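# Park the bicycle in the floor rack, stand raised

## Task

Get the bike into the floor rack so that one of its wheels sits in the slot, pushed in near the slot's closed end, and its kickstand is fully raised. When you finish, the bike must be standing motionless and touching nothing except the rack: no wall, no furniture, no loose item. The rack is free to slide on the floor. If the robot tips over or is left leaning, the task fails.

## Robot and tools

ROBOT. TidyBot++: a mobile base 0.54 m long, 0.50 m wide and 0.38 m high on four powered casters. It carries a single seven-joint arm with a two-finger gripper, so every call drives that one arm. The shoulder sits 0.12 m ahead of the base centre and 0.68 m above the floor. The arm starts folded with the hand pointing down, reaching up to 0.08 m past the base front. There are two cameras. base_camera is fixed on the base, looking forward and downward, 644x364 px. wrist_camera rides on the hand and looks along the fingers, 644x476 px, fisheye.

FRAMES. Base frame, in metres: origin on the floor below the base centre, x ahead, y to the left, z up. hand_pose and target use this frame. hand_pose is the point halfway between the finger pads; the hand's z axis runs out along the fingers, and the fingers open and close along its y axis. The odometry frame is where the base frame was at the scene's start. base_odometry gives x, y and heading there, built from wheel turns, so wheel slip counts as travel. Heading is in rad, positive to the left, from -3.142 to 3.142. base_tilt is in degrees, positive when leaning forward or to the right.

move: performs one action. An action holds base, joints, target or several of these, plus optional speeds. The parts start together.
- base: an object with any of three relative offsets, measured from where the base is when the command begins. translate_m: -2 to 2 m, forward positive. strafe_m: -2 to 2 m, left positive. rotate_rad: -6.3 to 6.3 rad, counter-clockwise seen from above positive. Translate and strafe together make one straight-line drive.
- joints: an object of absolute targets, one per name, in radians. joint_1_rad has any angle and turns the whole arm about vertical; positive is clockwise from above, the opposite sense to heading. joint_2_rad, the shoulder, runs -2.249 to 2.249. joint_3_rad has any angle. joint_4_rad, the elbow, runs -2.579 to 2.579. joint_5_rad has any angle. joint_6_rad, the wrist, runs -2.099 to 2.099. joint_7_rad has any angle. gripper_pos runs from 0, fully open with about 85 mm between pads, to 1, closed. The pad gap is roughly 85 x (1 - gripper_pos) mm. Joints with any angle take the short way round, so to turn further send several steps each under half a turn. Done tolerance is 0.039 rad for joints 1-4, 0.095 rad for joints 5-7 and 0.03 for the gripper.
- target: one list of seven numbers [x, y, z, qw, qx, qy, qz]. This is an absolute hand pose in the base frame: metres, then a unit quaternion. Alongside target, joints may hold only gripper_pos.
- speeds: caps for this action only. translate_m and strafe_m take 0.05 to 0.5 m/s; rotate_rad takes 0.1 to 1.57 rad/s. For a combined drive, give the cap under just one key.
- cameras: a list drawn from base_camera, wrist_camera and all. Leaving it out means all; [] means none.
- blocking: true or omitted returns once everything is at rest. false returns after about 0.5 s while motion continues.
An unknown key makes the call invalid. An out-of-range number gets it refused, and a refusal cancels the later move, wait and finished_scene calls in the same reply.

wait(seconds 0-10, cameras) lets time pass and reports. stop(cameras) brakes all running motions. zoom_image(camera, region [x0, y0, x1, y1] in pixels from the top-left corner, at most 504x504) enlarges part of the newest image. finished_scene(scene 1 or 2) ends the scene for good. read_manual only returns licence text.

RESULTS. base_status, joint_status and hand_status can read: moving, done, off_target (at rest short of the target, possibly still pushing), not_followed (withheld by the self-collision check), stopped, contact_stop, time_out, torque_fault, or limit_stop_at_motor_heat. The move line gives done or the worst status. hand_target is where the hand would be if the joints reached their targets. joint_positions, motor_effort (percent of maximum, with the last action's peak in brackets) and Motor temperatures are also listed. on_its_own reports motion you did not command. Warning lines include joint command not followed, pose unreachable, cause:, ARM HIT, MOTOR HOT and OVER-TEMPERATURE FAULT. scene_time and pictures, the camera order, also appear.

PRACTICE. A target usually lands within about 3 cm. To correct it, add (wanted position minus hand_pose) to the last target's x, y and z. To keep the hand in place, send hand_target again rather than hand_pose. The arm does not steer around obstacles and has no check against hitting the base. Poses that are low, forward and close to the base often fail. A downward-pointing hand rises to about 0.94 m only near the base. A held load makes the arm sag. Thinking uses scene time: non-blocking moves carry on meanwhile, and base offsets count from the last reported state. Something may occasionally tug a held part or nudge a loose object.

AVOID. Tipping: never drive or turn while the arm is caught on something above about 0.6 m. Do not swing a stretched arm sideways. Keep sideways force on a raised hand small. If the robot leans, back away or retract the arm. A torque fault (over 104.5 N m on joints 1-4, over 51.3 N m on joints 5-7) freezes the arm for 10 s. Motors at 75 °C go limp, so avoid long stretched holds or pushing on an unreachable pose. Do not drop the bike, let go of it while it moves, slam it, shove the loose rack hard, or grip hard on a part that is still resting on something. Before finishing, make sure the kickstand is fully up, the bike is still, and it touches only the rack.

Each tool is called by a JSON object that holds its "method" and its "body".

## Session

{"method": "move", "body": {}}

Scene clock: 0.00 s.
Motor temperatures (°C): [38 35 34 38 37 50 44]
base_odometry: x=+0.000 y=+0.000 heading=+0.000
base_tilt: forward=+0.0 right=+0.6
base_status: not commanded
joint_positions: joint_1_rad=+0.028 joint_2_rad=-0.325 joint_3_rad=+3.186 joint_4_rad=-2.537 joint_5_rad=-0.002 joint_6_rad=-0.908 joint_7_rad=+1.578 gripper_pos=+0.000
joint_status: not commanded
motor_effort: joint_1_rad=+0 joint_2_rad=-1 joint_3_rad=+0 joint_4_rad=+13 joint_5_rad=-2 joint_6_rad=+0 joint_7_rad=+1
hand_pose: x=+0.2438 y=-0.0054 z=+0.5815 quat_wxyz=(-0.008, +0.999, -0.032, +0.011) (m; base frame)
hand_target: x=+0.2434 y=-0.0054 z=+0.5813 quat_wxyz=(-0.008, +0.999, -0.032, +0.011) (m; base frame)
hand_status: not commanded
pictures: base_camera, wrist_camera
camera_calibration:
wrist_camera: T_world_to_cam=[[-0.0495927, -0.998767, 0.00209508, -0.00102128], [-0.998576, 0.0496243, 0.0196023, 0.286925], [-0.0196821, -0.00111996, -0.999806, 0.727929], [0, 0, 0, 1]] pos_world=[0.300793, -0.0144432, 0.722166]

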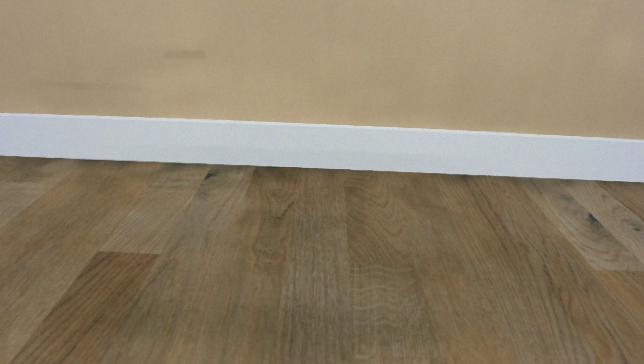

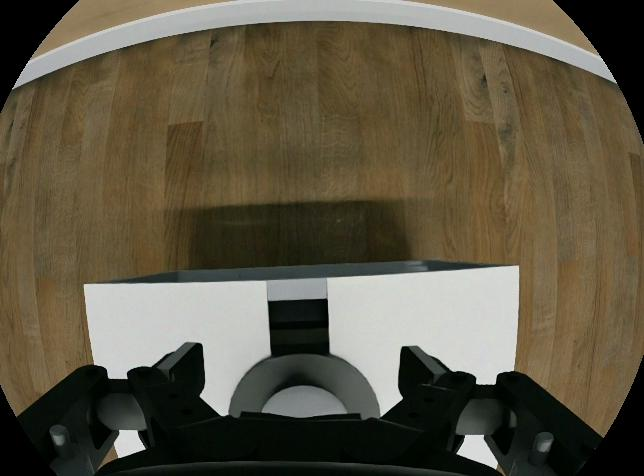

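{"method": "move", "body": {"joints": {"joint_6_rad": 0.3, "joint_1_rad": 1.57}, "cameras": ["wrist_camera"]}}

{"method": "move", "body": {"joints": {"joint_1_rad": -1.57}, "cameras": ["wrist_camera"]}}

{"method": "move", "body": {"joints": {"joint_1_rad": -3.0}, "cameras": ["wrist_camera"]}}

Scene clock: 3.27 s.
Motor temperatures (°C): [38 35 34 38 37 50 44]
move: done
base_odometry: x=+0.000 y=+0.000 heading=+0.000
base_tilt: forward=-0.1 right=+0.6
base_status: not commanded
joint_positions: joint_1_rad=+1.554 joint_2_rad=-0.325 joint_3_rad=+3.186 joint_4_rad=-2.537 joint_5_rad=-0.002 joint_6_rad=+0.255 joint_7_rad=+1.578 gripper_pos=+0.000
joint_status: all done
motor_effort: joint_1_rad=+0(1) joint_2_rad=-6(6) joint_3_rad=+0(1) joint_4_rad=+19(19) joint_5_rad=-1(3) joint_6_rad=+8(8) joint_7_rad=+0(1)
hand_pose: x=+0.1085 y=-0.4064 z=+0.7754 quat_wxyz=(+0.397, +0.578, -0.595, +0.393) (m; base frame)
hand_target: x=+0.1016 y=-0.4110 z=+0.7881 quat_wxyz=(+0.413, +0.564, -0.591, +0.402) (m; base frame)
hand_status: not commanded
pictures: wrist_camera
camera_calibration:
wrist_camera: T_world_to_cam=[[-0.999337, 0.034588, 0.0113318, 0.107275], [0.00403011, 0.414578, -0.910005, 0.928347], [-0.0361731, -0.909356, -0.414443, 0.0974368], [0, 0, 0, 1]] pos_world=[0.106987, -0.299978, 0.883967]

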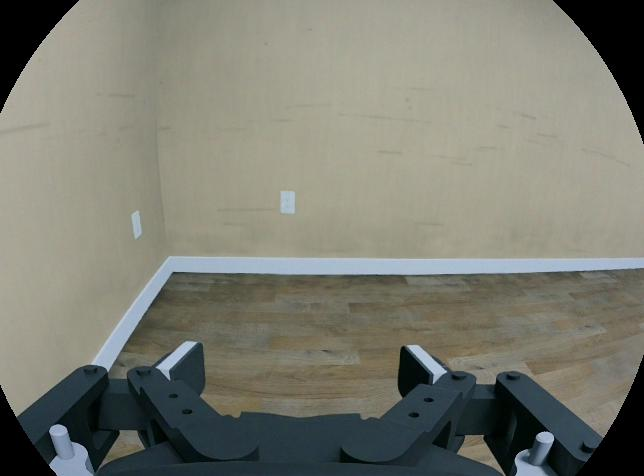

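Scene clock: 7.20 s.
Motor temperatures (°C): [38 35 34 38 37 50 44]
move: done
base_odometry: x=+0.000 y=+0.000 heading=+0.000
base_tilt: forward=+0.0 right=+0.6
base_status: not commanded
joint_positions: joint_1_rad=-1.554 joint_2_rad=-0.325 joint_3_rad=+3.186 joint_4_rad=-2.537 joint_5_rad=-0.002 joint_6_rad=+0.258 joint_7_rad=+1.578 gripper_pos=+0.000
joint_status: all done
motor_effort: joint_1_rad=+0(1) joint_2_rad=-6(6) joint_3_rad=+0(1) joint_4_rad=+19(19) joint_5_rad=-1(2) joint_6_rad=+8(8) joint_7_rad=+1(1)
hand_pose: x=+0.1432 y=+0.4062 z=+0.7763 quat_wxyz=(-0.387, +0.605, +0.567, +0.404) (m; base frame)
hand_target: x=+0.1370 y=+0.4109 z=+0.7881 quat_wxyz=(-0.402, +0.592, +0.564, +0.413) (m; base frame)
hand_status: not commanded
pictures: wrist_camera
camera_calibration:
wrist_camera: T_world_to_cam=[[0.997605, -0.0682394, 0.0113087, -0.130331], [-0.0178221, -0.411552, -0.911212, 0.931711], [0.0668347, 0.908828, -0.411782, 0.0826609], [0, 0, 0, 1]] pos_world=[0.141099, 0.299429, 0.884499]

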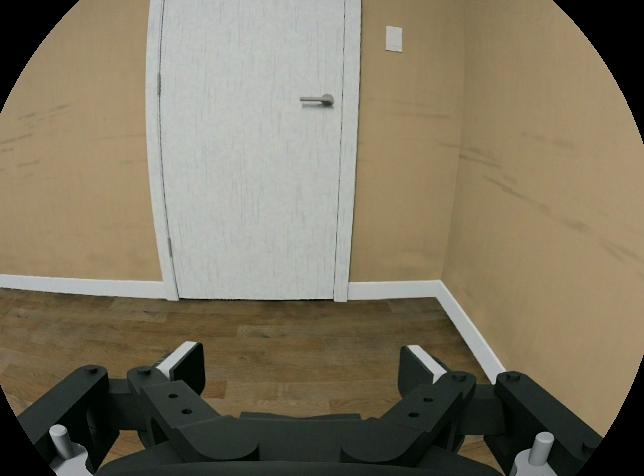

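Scene clock: 9.87 s.
Motor temperatures (°C): [38 35 34 38 37 50 44]
move: done
base_odometry: x=+0.000 y=+0.000 heading=+0.000
base_tilt: forward=+0.0 right=+0.6
base_status: not commanded
joint_positions: joint_1_rad=-2.984 joint_2_rad=-0.325 joint_3_rad=+3.186 joint_4_rad=-2.537 joint_5_rad=-0.002 joint_6_rad=+0.258 joint_7_rad=+1.578 gripper_pos=+0.000
joint_status: all done
motor_effort: joint_1_rad=+0(1) joint_2_rad=-5(6) joint_3_rad=+0(1) joint_4_rad=+19(19) joint_5_rad=-1(2) joint_6_rad=+8(8) joint_7_rad=+1(1)
hand_pose: x=-0.2798 y=+0.0809 z=+0.7763 quat_wxyz=(-0.557, +0.085, +0.824, +0.052) (m; base frame)
hand_target: x=-0.2854 y=+0.0755 z=+0.7881 quat_wxyz=(-0.574, +0.077, +0.813, +0.049) (m; base frame)
hand_status: not commanded
pictures: wrist_camera
camera_calibration:
wrist_camera: T_world_to_cam=[[0.207535, 0.978162, 0.0113082, -0.0363121], [0.404926, -0.0753778, -0.911237, 0.88142], [-0.890486, 0.193692, -0.411727, 0.196529], [0, 0, 0, 1]] pos_world=[-0.174367, 0.0638924, 0.88451]

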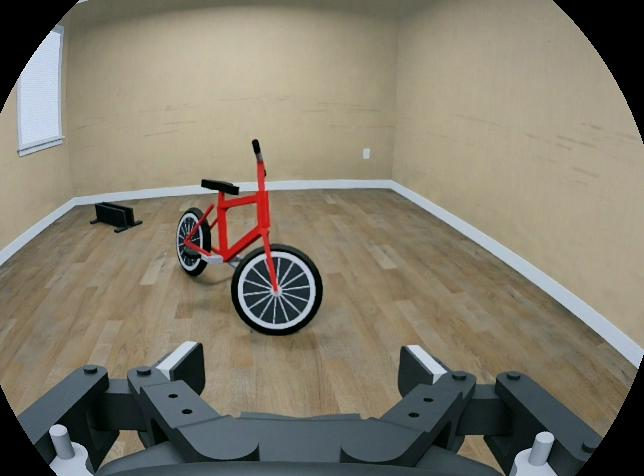

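{"method": "move", "body": {"base": {"rotate_rad": -2.69}, "joints": {"joint_1_rad": 0.0, "joint_6_rad": 0.0}}}

{"method": "move", "body": {"base": {"translate_m": 1.8}}}

Scene clock: 14.27 s.
Motor temperatures (°C): [38 35 34 38 37 50 44]
move: done
base_odometry: x=+0.000 y=+0.000 heading=-2.690
base_tilt: forward=+0.0 right=+0.6
base_status: done
joint_positions: joint_1_rad=-0.016 joint_2_rad=-0.325 joint_3_rad=+3.186 joint_4_rad=-2.535 joint_5_rad=-0.002 joint_6_rad=+0.058 joint_7_rad=+1.578 gripper_pos=+0.000
joint_status: all done
motor_effort: joint_1_rad=+0(2) joint_2_rad=-5(6) joint_3_rad=+0(1) joint_4_rad=+18(19) joint_5_rad=-1(2) joint_6_rad=+7(9) joint_7_rad=+1(1)
hand_pose: x=+0.4976 y=-0.0091 z=+0.7223 quat_wxyz=(+0.001, +0.880, -0.013, +0.475) (m; base frame)
hand_target: x=+0.4861 y=-0.0145 z=+0.7061 quat_wxyz=(+0.004, +0.894, -0.020, +0.448) (m; base frame)
hand_status: not commanded
pictures: base_camera, wrist_camera
camera_calibration:
wrist_camera: T_world_to_cam=[[-0.0296798, -0.999483, 0.0123378, -0.00966703], [-0.582999, 0.00728332, -0.81244, 0.931628], [0.811931, -0.031306, -0.582914, 0.158429], [0, 0, 0, 1]] pos_world=[0.414218, -0.0114876, 0.849362]

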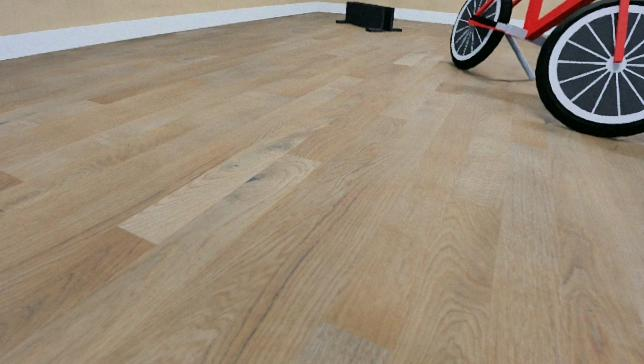

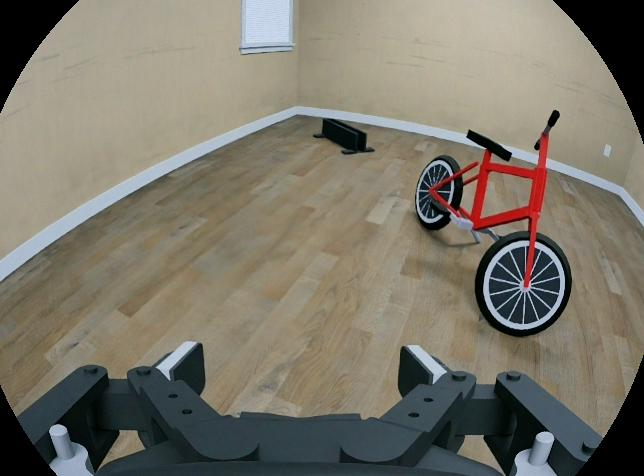

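Scene clock: 18.87 s.
Motor temperatures (°C): [38 35 34 39 37 50 44]
move: done
base_odometry: x=-1.619 y=-0.786 heading=-2.690
base_tilt: forward=+0.0 right=+0.6
base_status: done
joint_positions: joint_1_rad=-0.015 joint_2_rad=-0.325 joint_3_rad=+3.186 joint_4_rad=-2.535 joint_5_rad=-0.002 joint_6_rad=+0.055 joint_7_rad=+1.578 gripper_pos=+0.000
joint_status: not commanded
motor_effort: joint_1_rad=+0(1) joint_2_rad=-5(7) joint_3_rad=+0(1) joint_4_rad=+18(19) joint_5_rad=-1(3) joint_6_rad=+7(8) joint_7_rad=+1(1)
hand_pose: x=+0.4970 y=-0.0093 z=+0.7214 quat_wxyz=(+0.001, +0.881, -0.013, +0.473) (m; base frame)
hand_target: x=+0.4861 y=-0.0145 z=+0.7061 quat_wxyz=(+0.004, +0.894, -0.020, +0.448) (m; base frame)
hand_status: not commanded
pictures: base_camera, wrist_camera
camera_calibration:
wrist_camera: T_world_to_cam=[[-0.030344, -0.999463, 0.0123449, -0.00960646], [-0.585834, 0.00777647, -0.810394, 0.930473], [0.809863, -0.0318227, -0.585755, 0.161462], [0, 0, 0, 1]] pos_world=[0.414049, -0.0116989, 0.848746]

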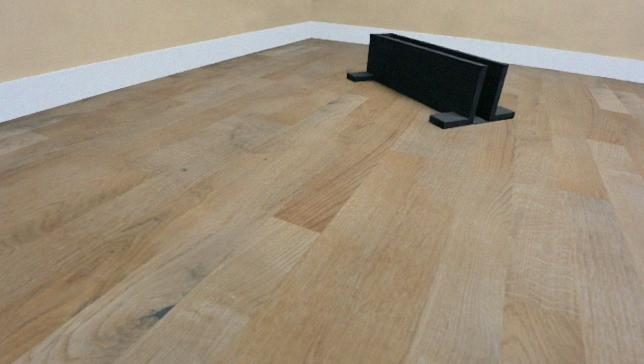

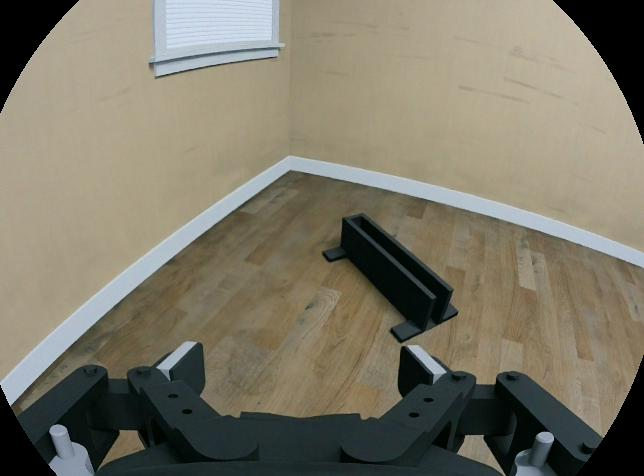

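{"method": "move", "body": {"base": {"translate_m": 0.58, "strafe_m": -0.27}, "joints": {"joint_1_rad": 0.0, "joint_6_rad": -0.9}, "cameras": []}}

{"method": "move", "body": {"target": [0.66, 0.0, 0.35, 0, 0.971, 0.239, 0]}}

Scene clock: 22.33 s.
Motor temperatures (°C): [38 35 34 39 37 50 44]
move: done
base_odometry: x=-2.259 y=-0.796 heading=-2.690
base_tilt: forward=+0.0 right=+0.6
base_status: done
joint_positions: joint_1_rad=-0.015 joint_2_rad=-0.325 joint_3_rad=+3.186 joint_4_rad=-2.536 joint_5_rad=-0.002 joint_6_rad=-0.850 joint_7_rad=+1.578 gripper_pos=+0.000
joint_status: all done
motor_effort: joint_1_rad=+0(1) joint_2_rad=-1(5) joint_3_rad=+0(1) joint_4_rad=+14(19) joint_5_rad=-2(3) joint_6_rad=+1(7) joint_7_rad=+0(1)
hand_pose: x=+0.2624 y=-0.0006 z=+0.5826 quat_wxyz=(-0.007, +0.999, -0.011, +0.040) (m; base frame)
hand_target: x=+0.2460 y=-0.0020 z=+0.5814 quat_wxyz=(-0.008, +1.000, -0.018, +0.015) (m; base frame)
hand_status: not commanded
pictures: none
No camera images: "cameras" was empty.

Scene clock: 24.90 s.
Motor temperatures (°C): [38 36 34 39 37 50 44]
move: off_target
base_odometry: x=-2.259 y=-0.796 heading=-2.690
base_tilt: forward=+0.0 right=+0.6
base_status: not commanded
joint_positions: joint_1_rad=+0.039 joint_2_rad=+0.981 joint_3_rad=+3.068 joint_4_rad=-1.514 joint_5_rad=+0.063 joint_6_rad=-0.701 joint_7_rad=+1.908 gripper_pos=+0.000
joint_status: not commanded
motor_effort: joint_1_rad=+0(1) joint_2_rad=-41(43) joint_3_rad=-1(2) joint_4_rad=+10(15) joint_5_rad=-1(2) joint_6_rad=+0(1) joint_7_rad=+1(1)
hand_pose: x=+0.6414 y=+0.0102 z=+0.3555 quat_wxyz=(-0.015, +0.981, +0.194, -0.023) (m; base frame)
hand_target: x=+0.6600 y=+0.0000 z=+0.3500 quat_wxyz=(+0.000, +0.971, +0.239, +0.000) (m; base frame)
hand_status: off_target (0.022 m and 6.2 deg from the pose sent, 0.461 m and 29.3 deg at the start)
pictures: base_camera, wrist_camera
camera_calibration:
wrist_camera: T_world_to_cam=[[0.394446, -0.918654, -0.0220522, -0.242264], [-0.91518, -0.394891, 0.0806603, 0.616978], [-0.0828071, -0.0116344, -0.996498, 0.549271], [0, 0, 0, 1]] pos_world=[0.70569, 0.027472, 0.492239]

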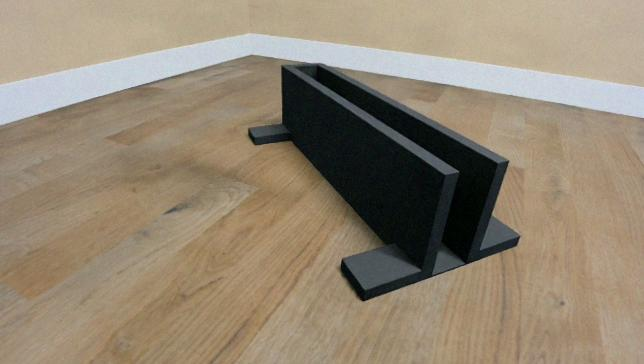

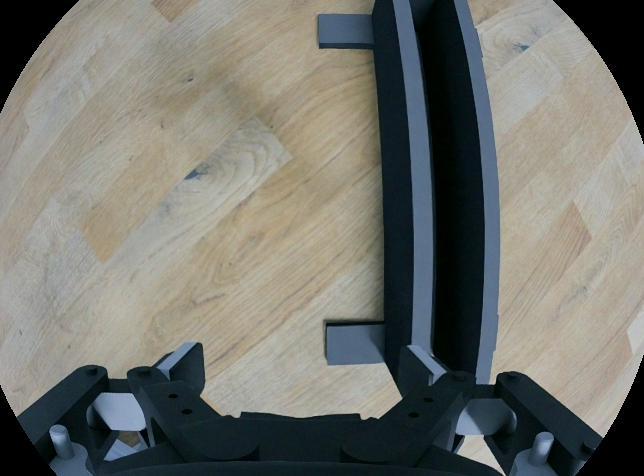

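{"method": "move", "body": {"base": {"translate_m": 0.13}, "target": [0.72, -0.04, 0.26, 0, 0.9636, 0.2672, 0]}}

Scene clock: 26.87 s.
Motor temperatures (°C): [38 36 34 39 37 50 44]
move: off_target
base_odometry: x=-2.376 y=-0.853 heading=-2.690
base_tilt: forward=+0.0 right=+0.6
base_status: done
joint_positions: joint_1_rad=+0.099 joint_2_rad=+1.249 joint_3_rad=+3.065 joint_4_rad=-1.193 joint_5_rad=+0.071 joint_6_rad=-0.700 joint_7_rad=+2.046 gripper_pos=+0.000
joint_status: not commanded
motor_effort: joint_1_rad=+0(1) joint_2_rad=-47(49) joint_3_rad=-2(3) joint_4_rad=+11(12) joint_5_rad=-1(3) joint_6_rad=+0(1) joint_7_rad=+1(1)
hand_pose: x=+0.7205 y=-0.0278 z=+0.2650 quat_wxyz=(-0.013, +0.974, +0.225, +0.005) (m; base frame)
hand_target: x=+0.7200 y=-0.0400 z=+0.2600 quat_wxyz=(+0.000, +0.964, +0.267, +0.000) (m; base frame)
hand_status: off_target (0.013 m and 5.2 deg from the pose sent, 0.134 m and 9.2 deg at the start)
pictures: base_camera, wrist_camera
camera_calibration:
wrist_camera: T_world_to_cam=[[0.451916, -0.892049, -0.00442856, -0.3557], [-0.891704, -0.45187, 0.0260163, 0.677597], [-0.025209, -0.00780823, -0.999652, 0.424577], [0, 0, 0, 1]] pos_world=[0.775666, -0.00780052, 0.405225]

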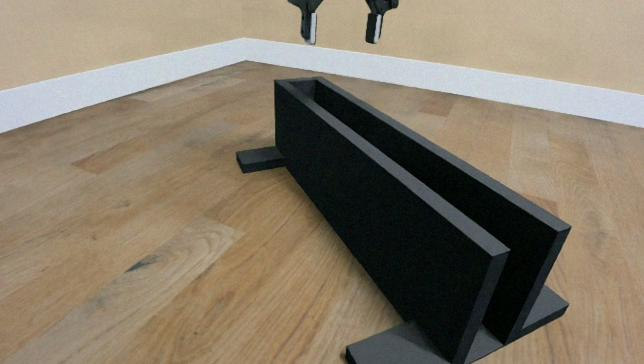

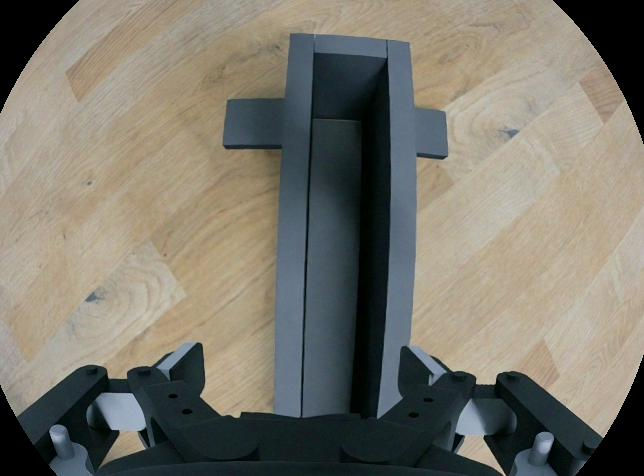

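{"method": "move", "body": {"target": [0.68, -0.049, 0.20, 0, 0.9659, 0.2588, 0], "joints": {"gripper_pos": 0.4}}}

Scene clock: 28.40 s.
Motor temperatures (°C): [38 36 34 39 37 50 44]
move: off_target
base_odometry: x=-2.376 y=-0.853 heading=-2.690
base_tilt: forward=+0.0 right=+0.6
base_status: not commanded
joint_positions: joint_1_rad=+0.128 joint_2_rad=+1.327 joint_3_rad=+3.061 joint_4_rad=-1.294 joint_5_rad=+0.122 joint_6_rad=-0.570 joint_7_rad=+2.046 gripper_pos=+0.400
joint_status: all done
motor_effort: joint_1_rad=+0(1) joint_2_rad=-45(49) joint_3_rad=-2(3) joint_4_rad=+8(11) joint_5_rad=-1(2) joint_6_rad=+0(1) joint_7_rad=+0(1)
hand_pose: x=+0.6684 y=-0.0415 z=+0.2017 quat_wxyz=(-0.013, +0.972, +0.234, -0.019) (m; base frame)
hand_target: x=+0.6800 y=-0.0490 z=+0.2000 quat_wxyz=(+0.000, +0.966, +0.259, +0.000) (m; base frame)
hand_status: off_target (0.014 m and 4.0 deg from the pose sent, 0.079 m and 4.3 deg at the start)
pictures: base_camera, wrist_camera
camera_calibration:
wrist_camera: T_world_to_cam=[[0.467933, -0.883584, -0.0178278, -0.352321], [-0.880883, -0.467941, 0.0712533, 0.609562], [-0.0713006, -0.0176376, -0.997299, 0.38982], [0, 0, 0, 1]] pos_world=[0.72961, -0.0191905, 0.339052]

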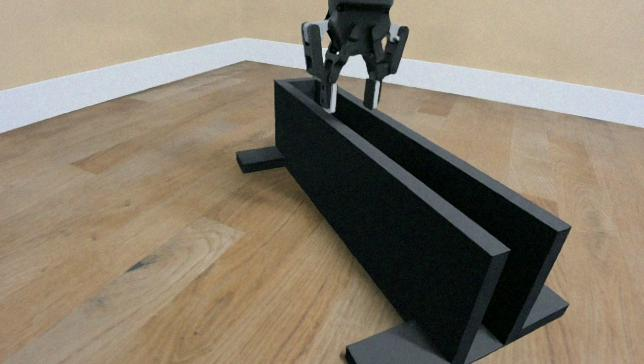

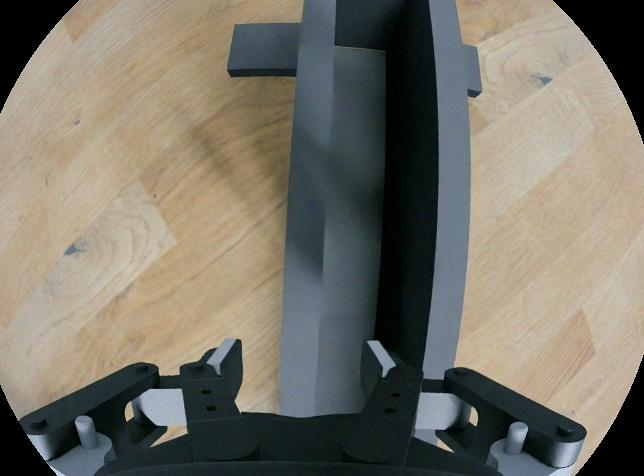

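{"method": "move", "body": {"target": [0.685, -0.049, 0.122, 0, 0.9713, 0.2377, 0]}}

Scene clock: 31.37 s.
Motor temperatures (°C): [38 36 34 39 37 50 44]
move: off_target
base_odometry: x=-2.376 y=-0.853 heading=-2.690
base_tilt: forward=+0.0 right=+0.6
base_status: not commanded
joint_positions: joint_1_rad=+0.128 joint_2_rad=+1.503 joint_3_rad=+3.061 joint_4_rad=-1.153 joint_5_rad=+0.122 joint_6_rad=-0.544 joint_7_rad=+2.046 gripper_pos=+0.400
joint_status: not commanded
motor_effort: joint_1_rad=+0(1) joint_2_rad=-45(49) joint_3_rad=-2(3) joint_4_rad=+8(9) joint_5_rad=-1(2) joint_6_rad=+0(1) joint_7_rad=+0(1)
hand_pose: x=+0.6673 y=-0.0410 z=+0.1234 quat_wxyz=(-0.018, +0.973, +0.228, -0.023) (m; base frame)
hand_target: x=+0.6850 y=-0.0490 z=+0.1220 quat_wxyz=(+0.000, +0.971, +0.238, +0.000) (m; base frame)
hand_status: off_target (0.019 m and 3.5 deg from the pose sent, 0.082 m and 2.7 deg at the start)
pictures: base_camera, wrist_camera
camera_calibration:
wrist_camera: T_world_to_cam=[[0.457643, -0.888707, -0.027624, -0.34487], [-0.885403, -0.458345, 0.0773374, 0.617072], [-0.0813916, -0.0109346, -0.996622, 0.318589], [0, 0, 0, 1]] pos_world=[0.730115, -0.0201731, 0.260264]

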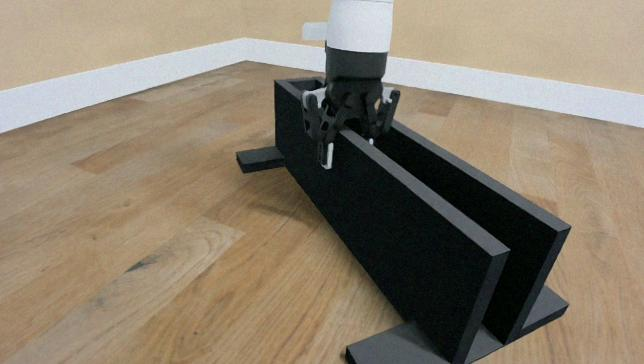

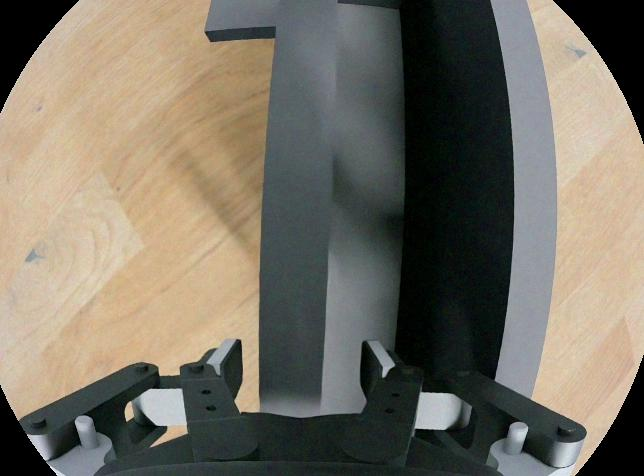

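{"method": "move", "body": {"joints": {"gripper_pos": 0.92}, "cameras": ["wrist_camera"]}}

Scene clock: 32.27 s.
Motor temperatures (°C): [38 36 34 39 37 50 44]
move: off_target
base_odometry: x=-2.376 y=-0.853 heading=-2.690
base_tilt: forward=+0.0 right=+0.6
base_status: not commanded
joint_positions: joint_1_rad=+0.127 joint_2_rad=+1.500 joint_3_rad=+3.062 joint_4_rad=-1.156 joint_5_rad=+0.123 joint_6_rad=-0.544 joint_7_rad=+2.045 gripper_pos=+0.800
joint_status: gripper_pos off_target (ended at +0.800, target +0.920)
motor_effort: joint_1_rad=+1(3) joint_2_rad=-44(46) joint_3_rad=-2(6) joint_4_rad=+10(12) joint_5_rad=+0(3) joint_6_rad=+2(5) joint_7_rad=+2(2)
hand_pose: x=+0.6676 y=-0.0408 z=+0.1247 quat_wxyz=(-0.017, +0.973, +0.229, -0.023) (m; base frame)
hand_target: x=+0.6850 y=-0.0490 z=+0.1220 quat_wxyz=(+0.000, +0.971, +0.238, +0.000) (m; base frame)
hand_status: not commanded
pictures: wrist_camera
camera_calibration:
wrist_camera: T_world_to_cam=[[0.458718, -0.888192, -0.0263073, -0.34563], [-0.884902, -0.45931, 0.0773506, 0.616991], [-0.0807854, -0.0122028, -0.996657, 0.319458], [0, 0, 0, 1]] pos_world=[0.730331, -0.0196981, 0.261572]

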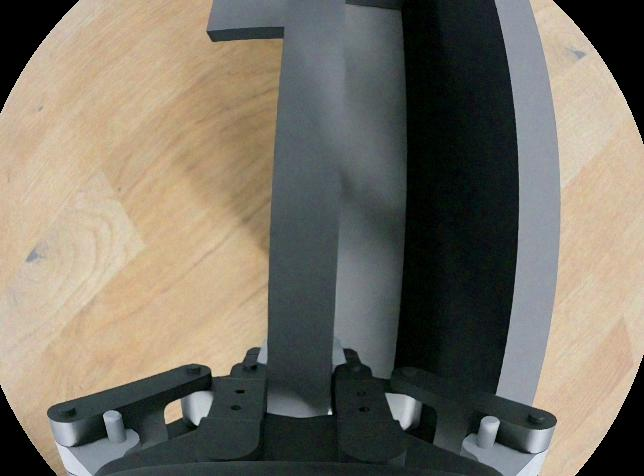

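{"method": "move", "body": {"target": [0.66, -0.049, 0.23, 0, 0.9713, 0.2377, 0], "joints": {"gripper_pos": 1.0}}}

Scene clock: 33.87 s.
Motor temperatures (°C): [38 36 34 39 37 50 44]
move: off_target
base_odometry: x=-2.376 y=-0.853 heading=-2.690
base_tilt: forward=+0.0 right=+0.6
base_status: not commanded
joint_positions: joint_1_rad=+0.131 joint_2_rad=+1.331 joint_3_rad=+3.062 joint_4_rad=-1.427 joint_5_rad=+0.126 joint_6_rad=-0.511 joint_7_rad=+2.044 gripper_pos=+0.801
joint_status: gripper_pos off_target (ended at +0.801, target +1.000)
motor_effort: joint_1_rad=+0(2) joint_2_rad=-54(55) joint_3_rad=-3(5) joint_4_rad=+8(11) joint_5_rad=-1(4) joint_6_rad=-1(4) joint_7_rad=+1(3)
hand_pose: x=+0.6058 y=-0.0340 z=+0.1832 quat_wxyz=(-0.029, +0.970, +0.237, -0.056) (m; base frame)
hand_target: x=+0.6600 y=-0.0490 z=+0.2300 quat_wxyz=(+0.000, +0.971, +0.238, +0.000) (m; base frame)
hand_status: off_target (0.073 m and 7.2 deg from the pose sent, 0.106 m and 3.4 deg at the start)
pictures: base_camera, wrist_camera
camera_calibration:
wrist_camera: T_world_to_cam=[[0.47141, -0.879475, -0.0655533, -0.309948], [-0.869243, -0.475906, 0.133901, 0.540544], [-0.14896, -0.00614039, -0.988824, 0.412911], [0, 0, 0, 1]] pos_world=[0.677483, -0.0128075, 0.315599]

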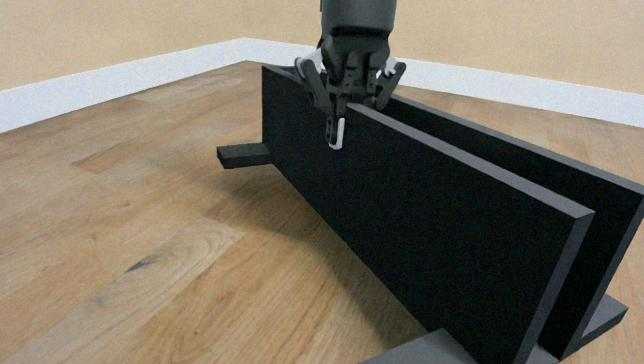

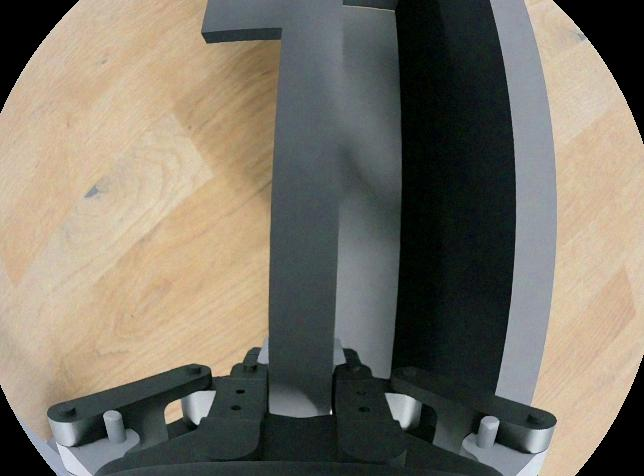

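{"method": "move", "body": {"target": [0.66, -0.02, 0.26, 0, 0.7071, 0.7071, 0]}}

Scene clock: 36.00 s.
Motor temperatures (°C): [38 37 34 39 37 50 44]
move: off_target
base_odometry: x=-2.376 y=-0.853 heading=-2.690
base_tilt: forward=+0.0 right=+0.6
base_status: not commanded
joint_positions: joint_1_rad=+0.191 joint_2_rad=+1.291 joint_3_rad=+2.875 joint_4_rad=-1.454 joint_5_rad=+0.458 joint_6_rad=-0.525 joint_7_rad=+2.739 gripper_pos=+0.801
joint_status: not commanded
motor_effort: joint_1_rad=+0(2) joint_2_rad=-54(55) joint_3_rad=-9(10) joint_4_rad=+9(10) joint_5_rad=-2(3) joint_6_rad=+1(1) joint_7_rad=+1(2)
hand_pose: x=+0.6263 y=-0.0048 z=+0.2116 quat_wxyz=(-0.037, +0.740, +0.671, -0.011) (m; base frame)
hand_target: x=+0.6600 y=-0.0200 z=+0.2600 quat_wxyz=(+0.000, +0.707, +0.707, +0.000) (m; base frame)
hand_status: off_target (0.061 m and 7.2 deg from the pose sent, 0.095 m and 62.9 deg at the start)
pictures: base_camera, wrist_camera
camera_calibration:
wrist_camera: T_world_to_cam=[[0.995269, -0.0818432, -0.0523642, -0.619105], [-0.0816001, -0.996642, 0.00676814, 0.0994916], [-0.0527423, -0.00246319, -0.998605, 0.386102], [0, 0, 0, 1]] pos_world=[0.644658, 0.049439, 0.352471]

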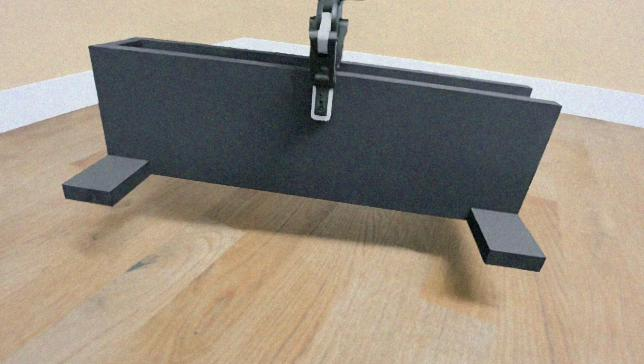

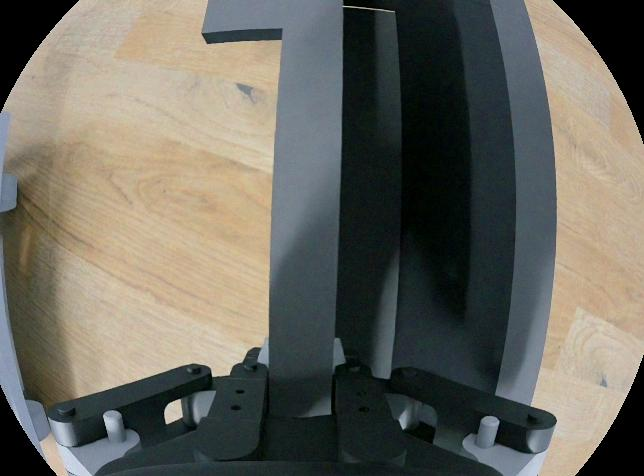

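{"method": "move", "body": {"base": {"translate_m": -1.929, "strafe_m": 0.491}, "cameras": []}}

{"method": "move", "body": {"base": {"translate_m": -0.724, "strafe_m": -1.319, "rotate_rad": 1.739}, "speeds": {"rotate_rad": 0.8}}}

Scene clock: 41.37 s.
Motor temperatures (°C): [38 37 34 39 37 50 44]
move: done
base_odometry: x=-0.426 y=-0.453 heading=-2.690
base_tilt: forward=+0.0 right=+0.6
base_status: done
joint_positions: joint_1_rad=+0.196 joint_2_rad=+1.288 joint_3_rad=+2.874 joint_4_rad=-1.466 joint_5_rad=+0.462 joint_6_rad=-0.533 joint_7_rad=+2.743 gripper_pos=+0.801
joint_status: not commanded
motor_effort: joint_1_rad=+0(2) joint_2_rad=-54(56) joint_3_rad=-8(9) joint_4_rad=+9(11) joint_5_rad=-2(3) joint_6_rad=+1(2) joint_7_rad=+1(1)
hand_pose: x=+0.6181 y=-0.0079 z=+0.2119 quat_wxyz=(-0.041, +0.738, +0.673, -0.018) (m; base frame)
hand_target: x=+0.6600 y=-0.0200 z=+0.2600 quat_wxyz=(+0.000, +0.707, +0.707, +0.000) (m; base frame)
hand_status: not commanded
pictures: none
No camera images: "cameras" was empty.

Scene clock: 45.87 s.
Motor temperatures (°C): [38 38 34 39 37 50 44]
move: done
base_odometry: x=-0.350 y=+1.050 heading=-0.951
base_tilt: forward=+0.0 right=+0.6
base_status: done
joint_positions: joint_1_rad=+0.200 joint_2_rad=+1.286 joint_3_rad=+2.863 joint_4_rad=-1.466 joint_5_rad=+0.466 joint_6_rad=-0.534 joint_7_rad=+2.745 gripper_pos=+0.801
joint_status: not commanded
motor_effort: joint_1_rad=+0(6) joint_2_rad=-54(55) joint_3_rad=-8(11) joint_4_rad=+9(11) joint_5_rad=-2(4) joint_6_rad=+0(2) joint_7_rad=+1(2)
hand_pose: x=+0.6203 y=-0.0040 z=+0.2142 quat_wxyz=(-0.043, +0.736, +0.675, -0.014) (m; base frame)
hand_target: x=+0.6600 y=-0.0200 z=+0.2600 quat_wxyz=(+0.000, +0.707, +0.707, +0.000) (m; base frame)
hand_status: not commanded
pictures: base_camera, wrist_camera
camera_calibration:
wrist_camera: T_world_to_cam=[[0.995473, -0.0703089, -0.063954, -0.610482], [-0.0703166, -0.997522, 0.00213317, 0.0937686], [-0.0639456, 0.00237352, -0.997951, 0.395203], [0, 0, 0, 1]] pos_world=[0.639583, 0.049676, 0.35515]

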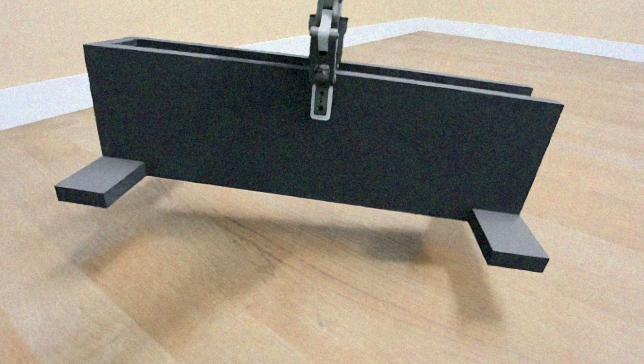

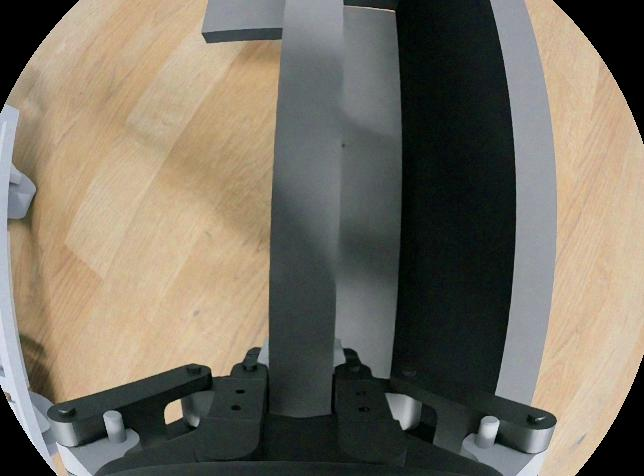

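{"method": "move", "body": {"base": {"translate_m": -0.45, "strafe_m": -0.45}}}

Scene clock: 48.73 s.
Motor temperatures (°C): [38 38 34 39 37 50 44]
move: done
base_odometry: x=-0.978 y=+1.154 heading=-0.951
base_tilt: forward=+0.0 right=+0.6
base_status: done
joint_positions: joint_1_rad=+0.203 joint_2_rad=+1.286 joint_3_rad=+2.863 joint_4_rad=-1.466 joint_5_rad=+0.466 joint_6_rad=-0.536 joint_7_rad=+2.745 gripper_pos=+0.801
joint_status: not commanded
motor_effort: joint_1_rad=+0(3) joint_2_rad=-54(55) joint_3_rad=-8(11) joint_4_rad=+9(10) joint_5_rad=-2(3) joint_6_rad=+1(2) joint_7_rad=+1(1)
hand_pose: x=+0.6199 y=-0.0060 z=+0.2143 quat_wxyz=(-0.043, +0.737, +0.674, -0.014) (m; base frame)
hand_target: x=+0.6600 y=-0.0200 z=+0.2600 quat_wxyz=(+0.000, +0.707, +0.707, +0.000) (m; base frame)
hand_status: not commanded
pictures: base_camera, wrist_camera
camera_calibration:
wrist_camera: T_world_to_cam=[[0.995168, -0.0735575, -0.0650413, -0.60985], [-0.0735319, -0.997289, 0.00279034, 0.0936067], [-0.0650702, 0.00200576, -0.997879, 0.395938], [0, 0, 0, 1]] pos_world=[0.63955, 0.0476997, 0.355172]

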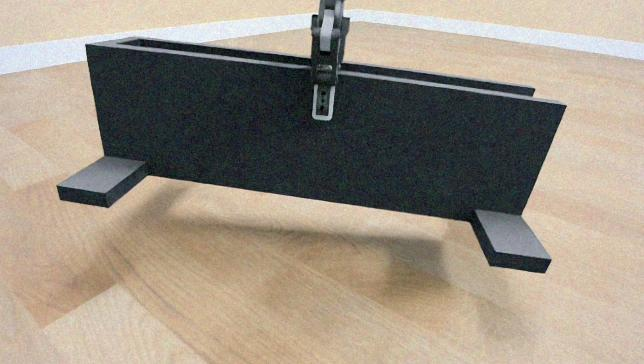

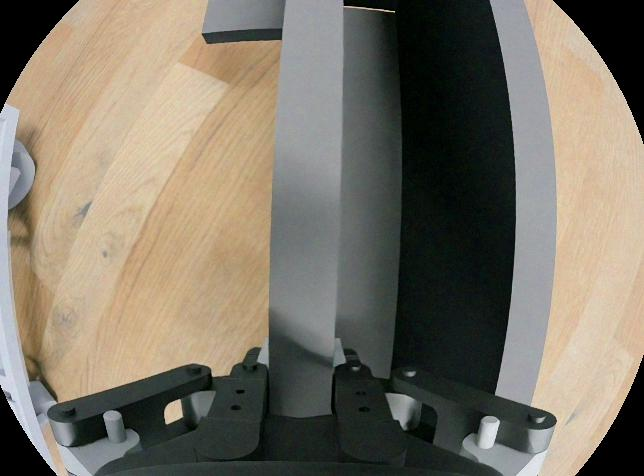

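{"method": "move", "body": {"base": {"rotate_rad": -0.35}, "speeds": {"rotate_rad": 0.8}}}

Scene clock: 50.60 s.
Motor temperatures (°C): [38 39 34 39 37 50 44]
move: done
base_odometry: x=-0.978 y=+1.154 heading=-1.300
base_tilt: forward=+0.0 right=+0.6
base_status: done
joint_positions: joint_1_rad=+0.200 joint_2_rad=+1.284 joint_3_rad=+2.868 joint_4_rad=-1.463 joint_5_rad=+0.473 joint_6_rad=-0.538 joint_7_rad=+2.746 gripper_pos=+0.801
joint_status: not commanded
motor_effort: joint_1_rad=-1(9) joint_2_rad=-54(55) joint_3_rad=-9(14) joint_4_rad=+9(10) joint_5_rad=-3(4) joint_6_rad=+1(2) joint_7_rad=+1(2)
hand_pose: x=+0.6217 y=-0.0087 z=+0.2148 quat_wxyz=(-0.039, +0.735, +0.677, -0.016) (m; base frame)
hand_target: x=+0.6600 y=-0.0200 z=+0.2600 quat_wxyz=(+0.000, +0.707, +0.707, +0.000) (m; base frame)
hand_status: not commanded
pictures: base_camera, wrist_camera
camera_calibration:
wrist_camera: T_world_to_cam=[[0.995941, -0.0657397, -0.0614873, -0.613019], [-0.0651931, -0.997814, 0.010856, 0.0841147], [-0.0620665, -0.00680334, -0.998049, 0.394634], [0, 0, 0, 1]] pos_world=[0.640507, 0.046316, 0.355258]

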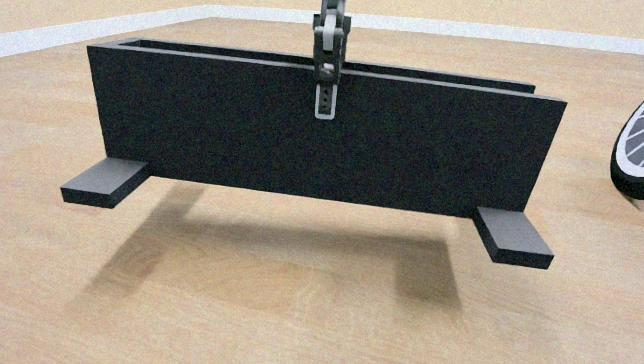

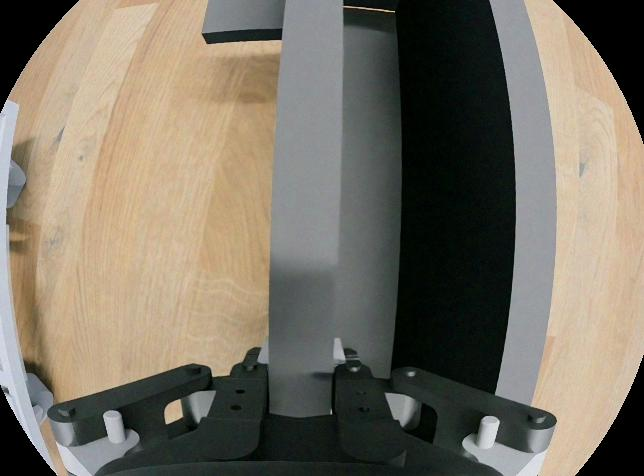

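{"method": "zoom_image", "body": {"camera": "base_camera", "region": [500, 60, 644, 240]}}

Scaled by 2.800.

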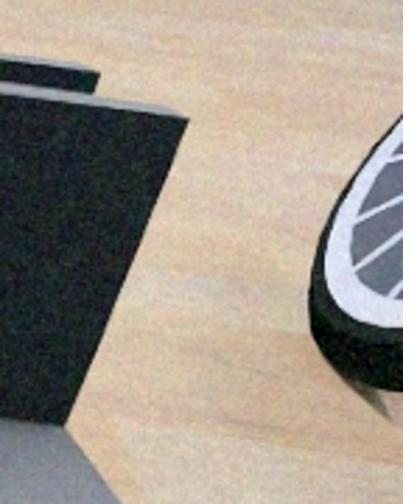

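{"method": "move", "body": {"base": {"rotate_rad": 0.384}, "speeds": {"rotate_rad": 0.8}, "target": [0.54, -0.01, 0.22, 0, 0.7071, 0.7071, 0]}}

Scene clock: 54.70 s.
Motor temperatures (°C): [38 39 34 39 37 50 44]
move: off_target
base_odometry: x=-0.978 y=+1.154 heading=-0.917
base_tilt: forward=+0.0 right=+0.6
base_status: done
joint_positions: joint_1_rad=+0.112 joint_2_rad=+1.258 joint_3_rad=+3.033 joint_4_rad=-1.853 joint_5_rad=+0.730 joint_6_rad=-0.199 joint_7_rad=+2.462 gripper_pos=+0.801
joint_status: not commanded
motor_effort: joint_1_rad=+0(8) joint_2_rad=-45(54) joint_3_rad=-4(12) joint_4_rad=+0(9) joint_5_rad=-2(4) joint_6_rad=+0(2) joint_7_rad=+1(1)
hand_pose: x=+0.4921 y=-0.0183 z=+0.1909 quat_wxyz=(-0.034, +0.714, +0.697, -0.050) (m; base frame)
hand_target: x=+0.5400 y=-0.0100 z=+0.2200 quat_wxyz=(+0.000, +0.707, +0.707, +0.000) (m; base frame)
hand_status: off_target (0.057 m and 7.0 deg from the pose sent, 0.082 m and 6.7 deg at the start)
pictures: base_camera, wrist_camera
camera_calibration:
wrist_camera: T_world_to_cam=[[0.994892, -0.00965814, -0.100478, -0.477026], [-0.00335313, -0.998025, 0.062731, 0.0259815], [-0.100885, -0.0620737, -0.99296, 0.379842], [0, 0, 0, 1]] pos_world=[0.512997, 0.0449011, 0.327607]

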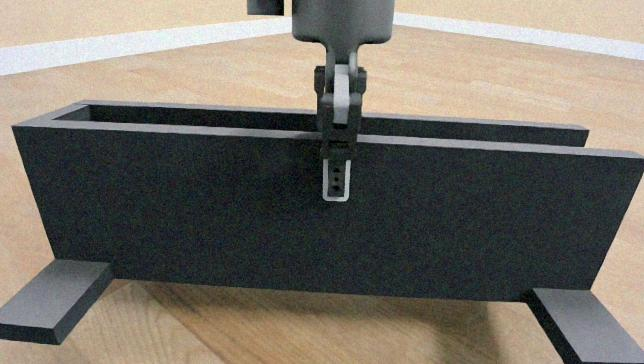

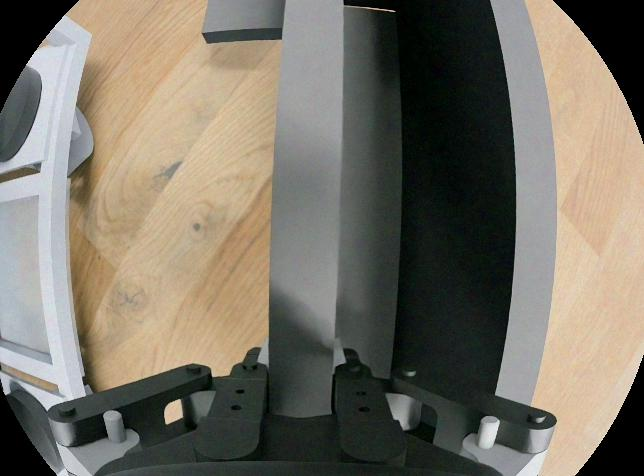

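{"method": "move", "body": {"target": [0.54, -0.01, 0.165, 0, 0.7071, 0.7071, 0], "cameras": []}}

{"method": "move", "body": {"target": [0.54, -0.01, 0.135, 0, 0.7071, 0.7071, 0]}}

Scene clock: 55.87 s.
Motor temperatures (°C): [38 39 34 39 37 50 44]
move: off_target
base_odometry: x=-0.978 y=+1.154 heading=-0.917
base_tilt: forward=+0.0 right=+0.6
base_status: not commanded
joint_positions: joint_1_rad=+0.079 joint_2_rad=+1.351 joint_3_rad=+3.080 joint_4_rad=-1.790 joint_5_rad=+0.742 joint_6_rad=-0.122 joint_7_rad=+2.432 gripper_pos=+0.801
joint_status: not commanded
motor_effort: joint_1_rad=+0(1) joint_2_rad=-46(48) joint_3_rad=-3(5) joint_4_rad=-1(1) joint_5_rad=-1(2) joint_6_rad=+0(1) joint_7_rad=+1(1)
hand_pose: x=+0.5012 y=-0.0177 z=+0.1505 quat_wxyz=(-0.026, +0.717, +0.695, -0.038) (m; base frame)
hand_target: x=+0.5400 y=-0.0100 z=+0.1650 quat_wxyz=(+0.000, +0.707, +0.707, +0.000) (m; base frame)
hand_status: off_target (0.042 m and 5.6 deg from the pose sent, 0.055 m and 7.0 deg at the start)
pictures: none
No camera images: "cameras" was empty.

Scene clock: 57.20 s.
Motor temperatures (°C): [38 39 34 39 37 50 44]
move: off_target
base_odometry: x=-0.978 y=+1.154 heading=-0.917
base_tilt: forward=+0.0 right=+0.6
base_status: not commanded
joint_positions: joint_1_rad=+0.063 joint_2_rad=+1.397 joint_3_rad=+3.102 joint_4_rad=-1.746 joint_5_rad=+0.742 joint_6_rad=-0.093 joint_7_rad=+2.423 gripper_pos=+0.801
joint_status: not commanded
motor_effort: joint_1_rad=+0(1) joint_2_rad=-39(46) joint_3_rad=-3(3) joint_4_rad=+2(5) joint_5_rad=-1(2) joint_6_rad=+1(2) joint_7_rad=+1(1)
hand_pose: x=+0.5108 y=-0.0190 z=+0.1306 quat_wxyz=(-0.017, +0.718, +0.695, -0.032) (m; base frame)
hand_target: x=+0.5400 y=-0.0100 z=+0.1350 quat_wxyz=(+0.000, +0.707, +0.707, +0.000) (m; base frame)
hand_status: off_target (0.031 m and 4.6 deg from the pose sent, 0.042 m and 5.6 deg at the start)
pictures: base_camera, wrist_camera
camera_calibration:
wrist_camera: T_world_to_cam=[[0.998464, -0.0171624, -0.0526822, -0.50995], [-0.0138484, -0.99794, 0.0626373, 0.0345965], [-0.0536487, -0.0618115, -0.996645, 0.298134], [0, 0, 0, 1]] pos_world=[0.52564, 0.0442013, 0.268101]

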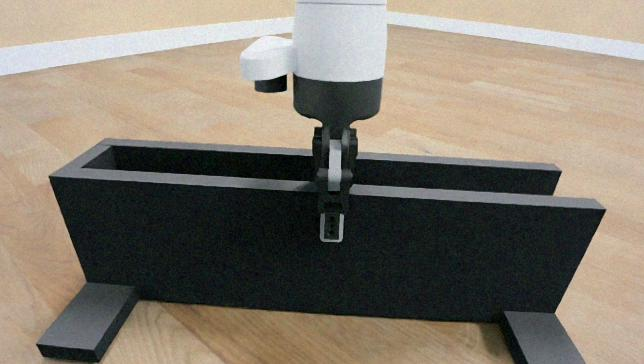

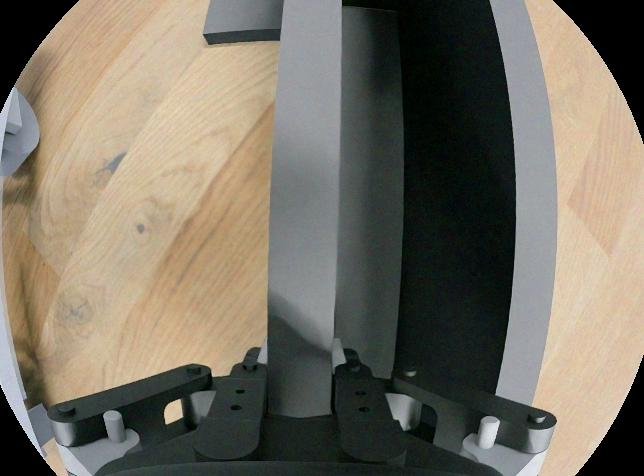

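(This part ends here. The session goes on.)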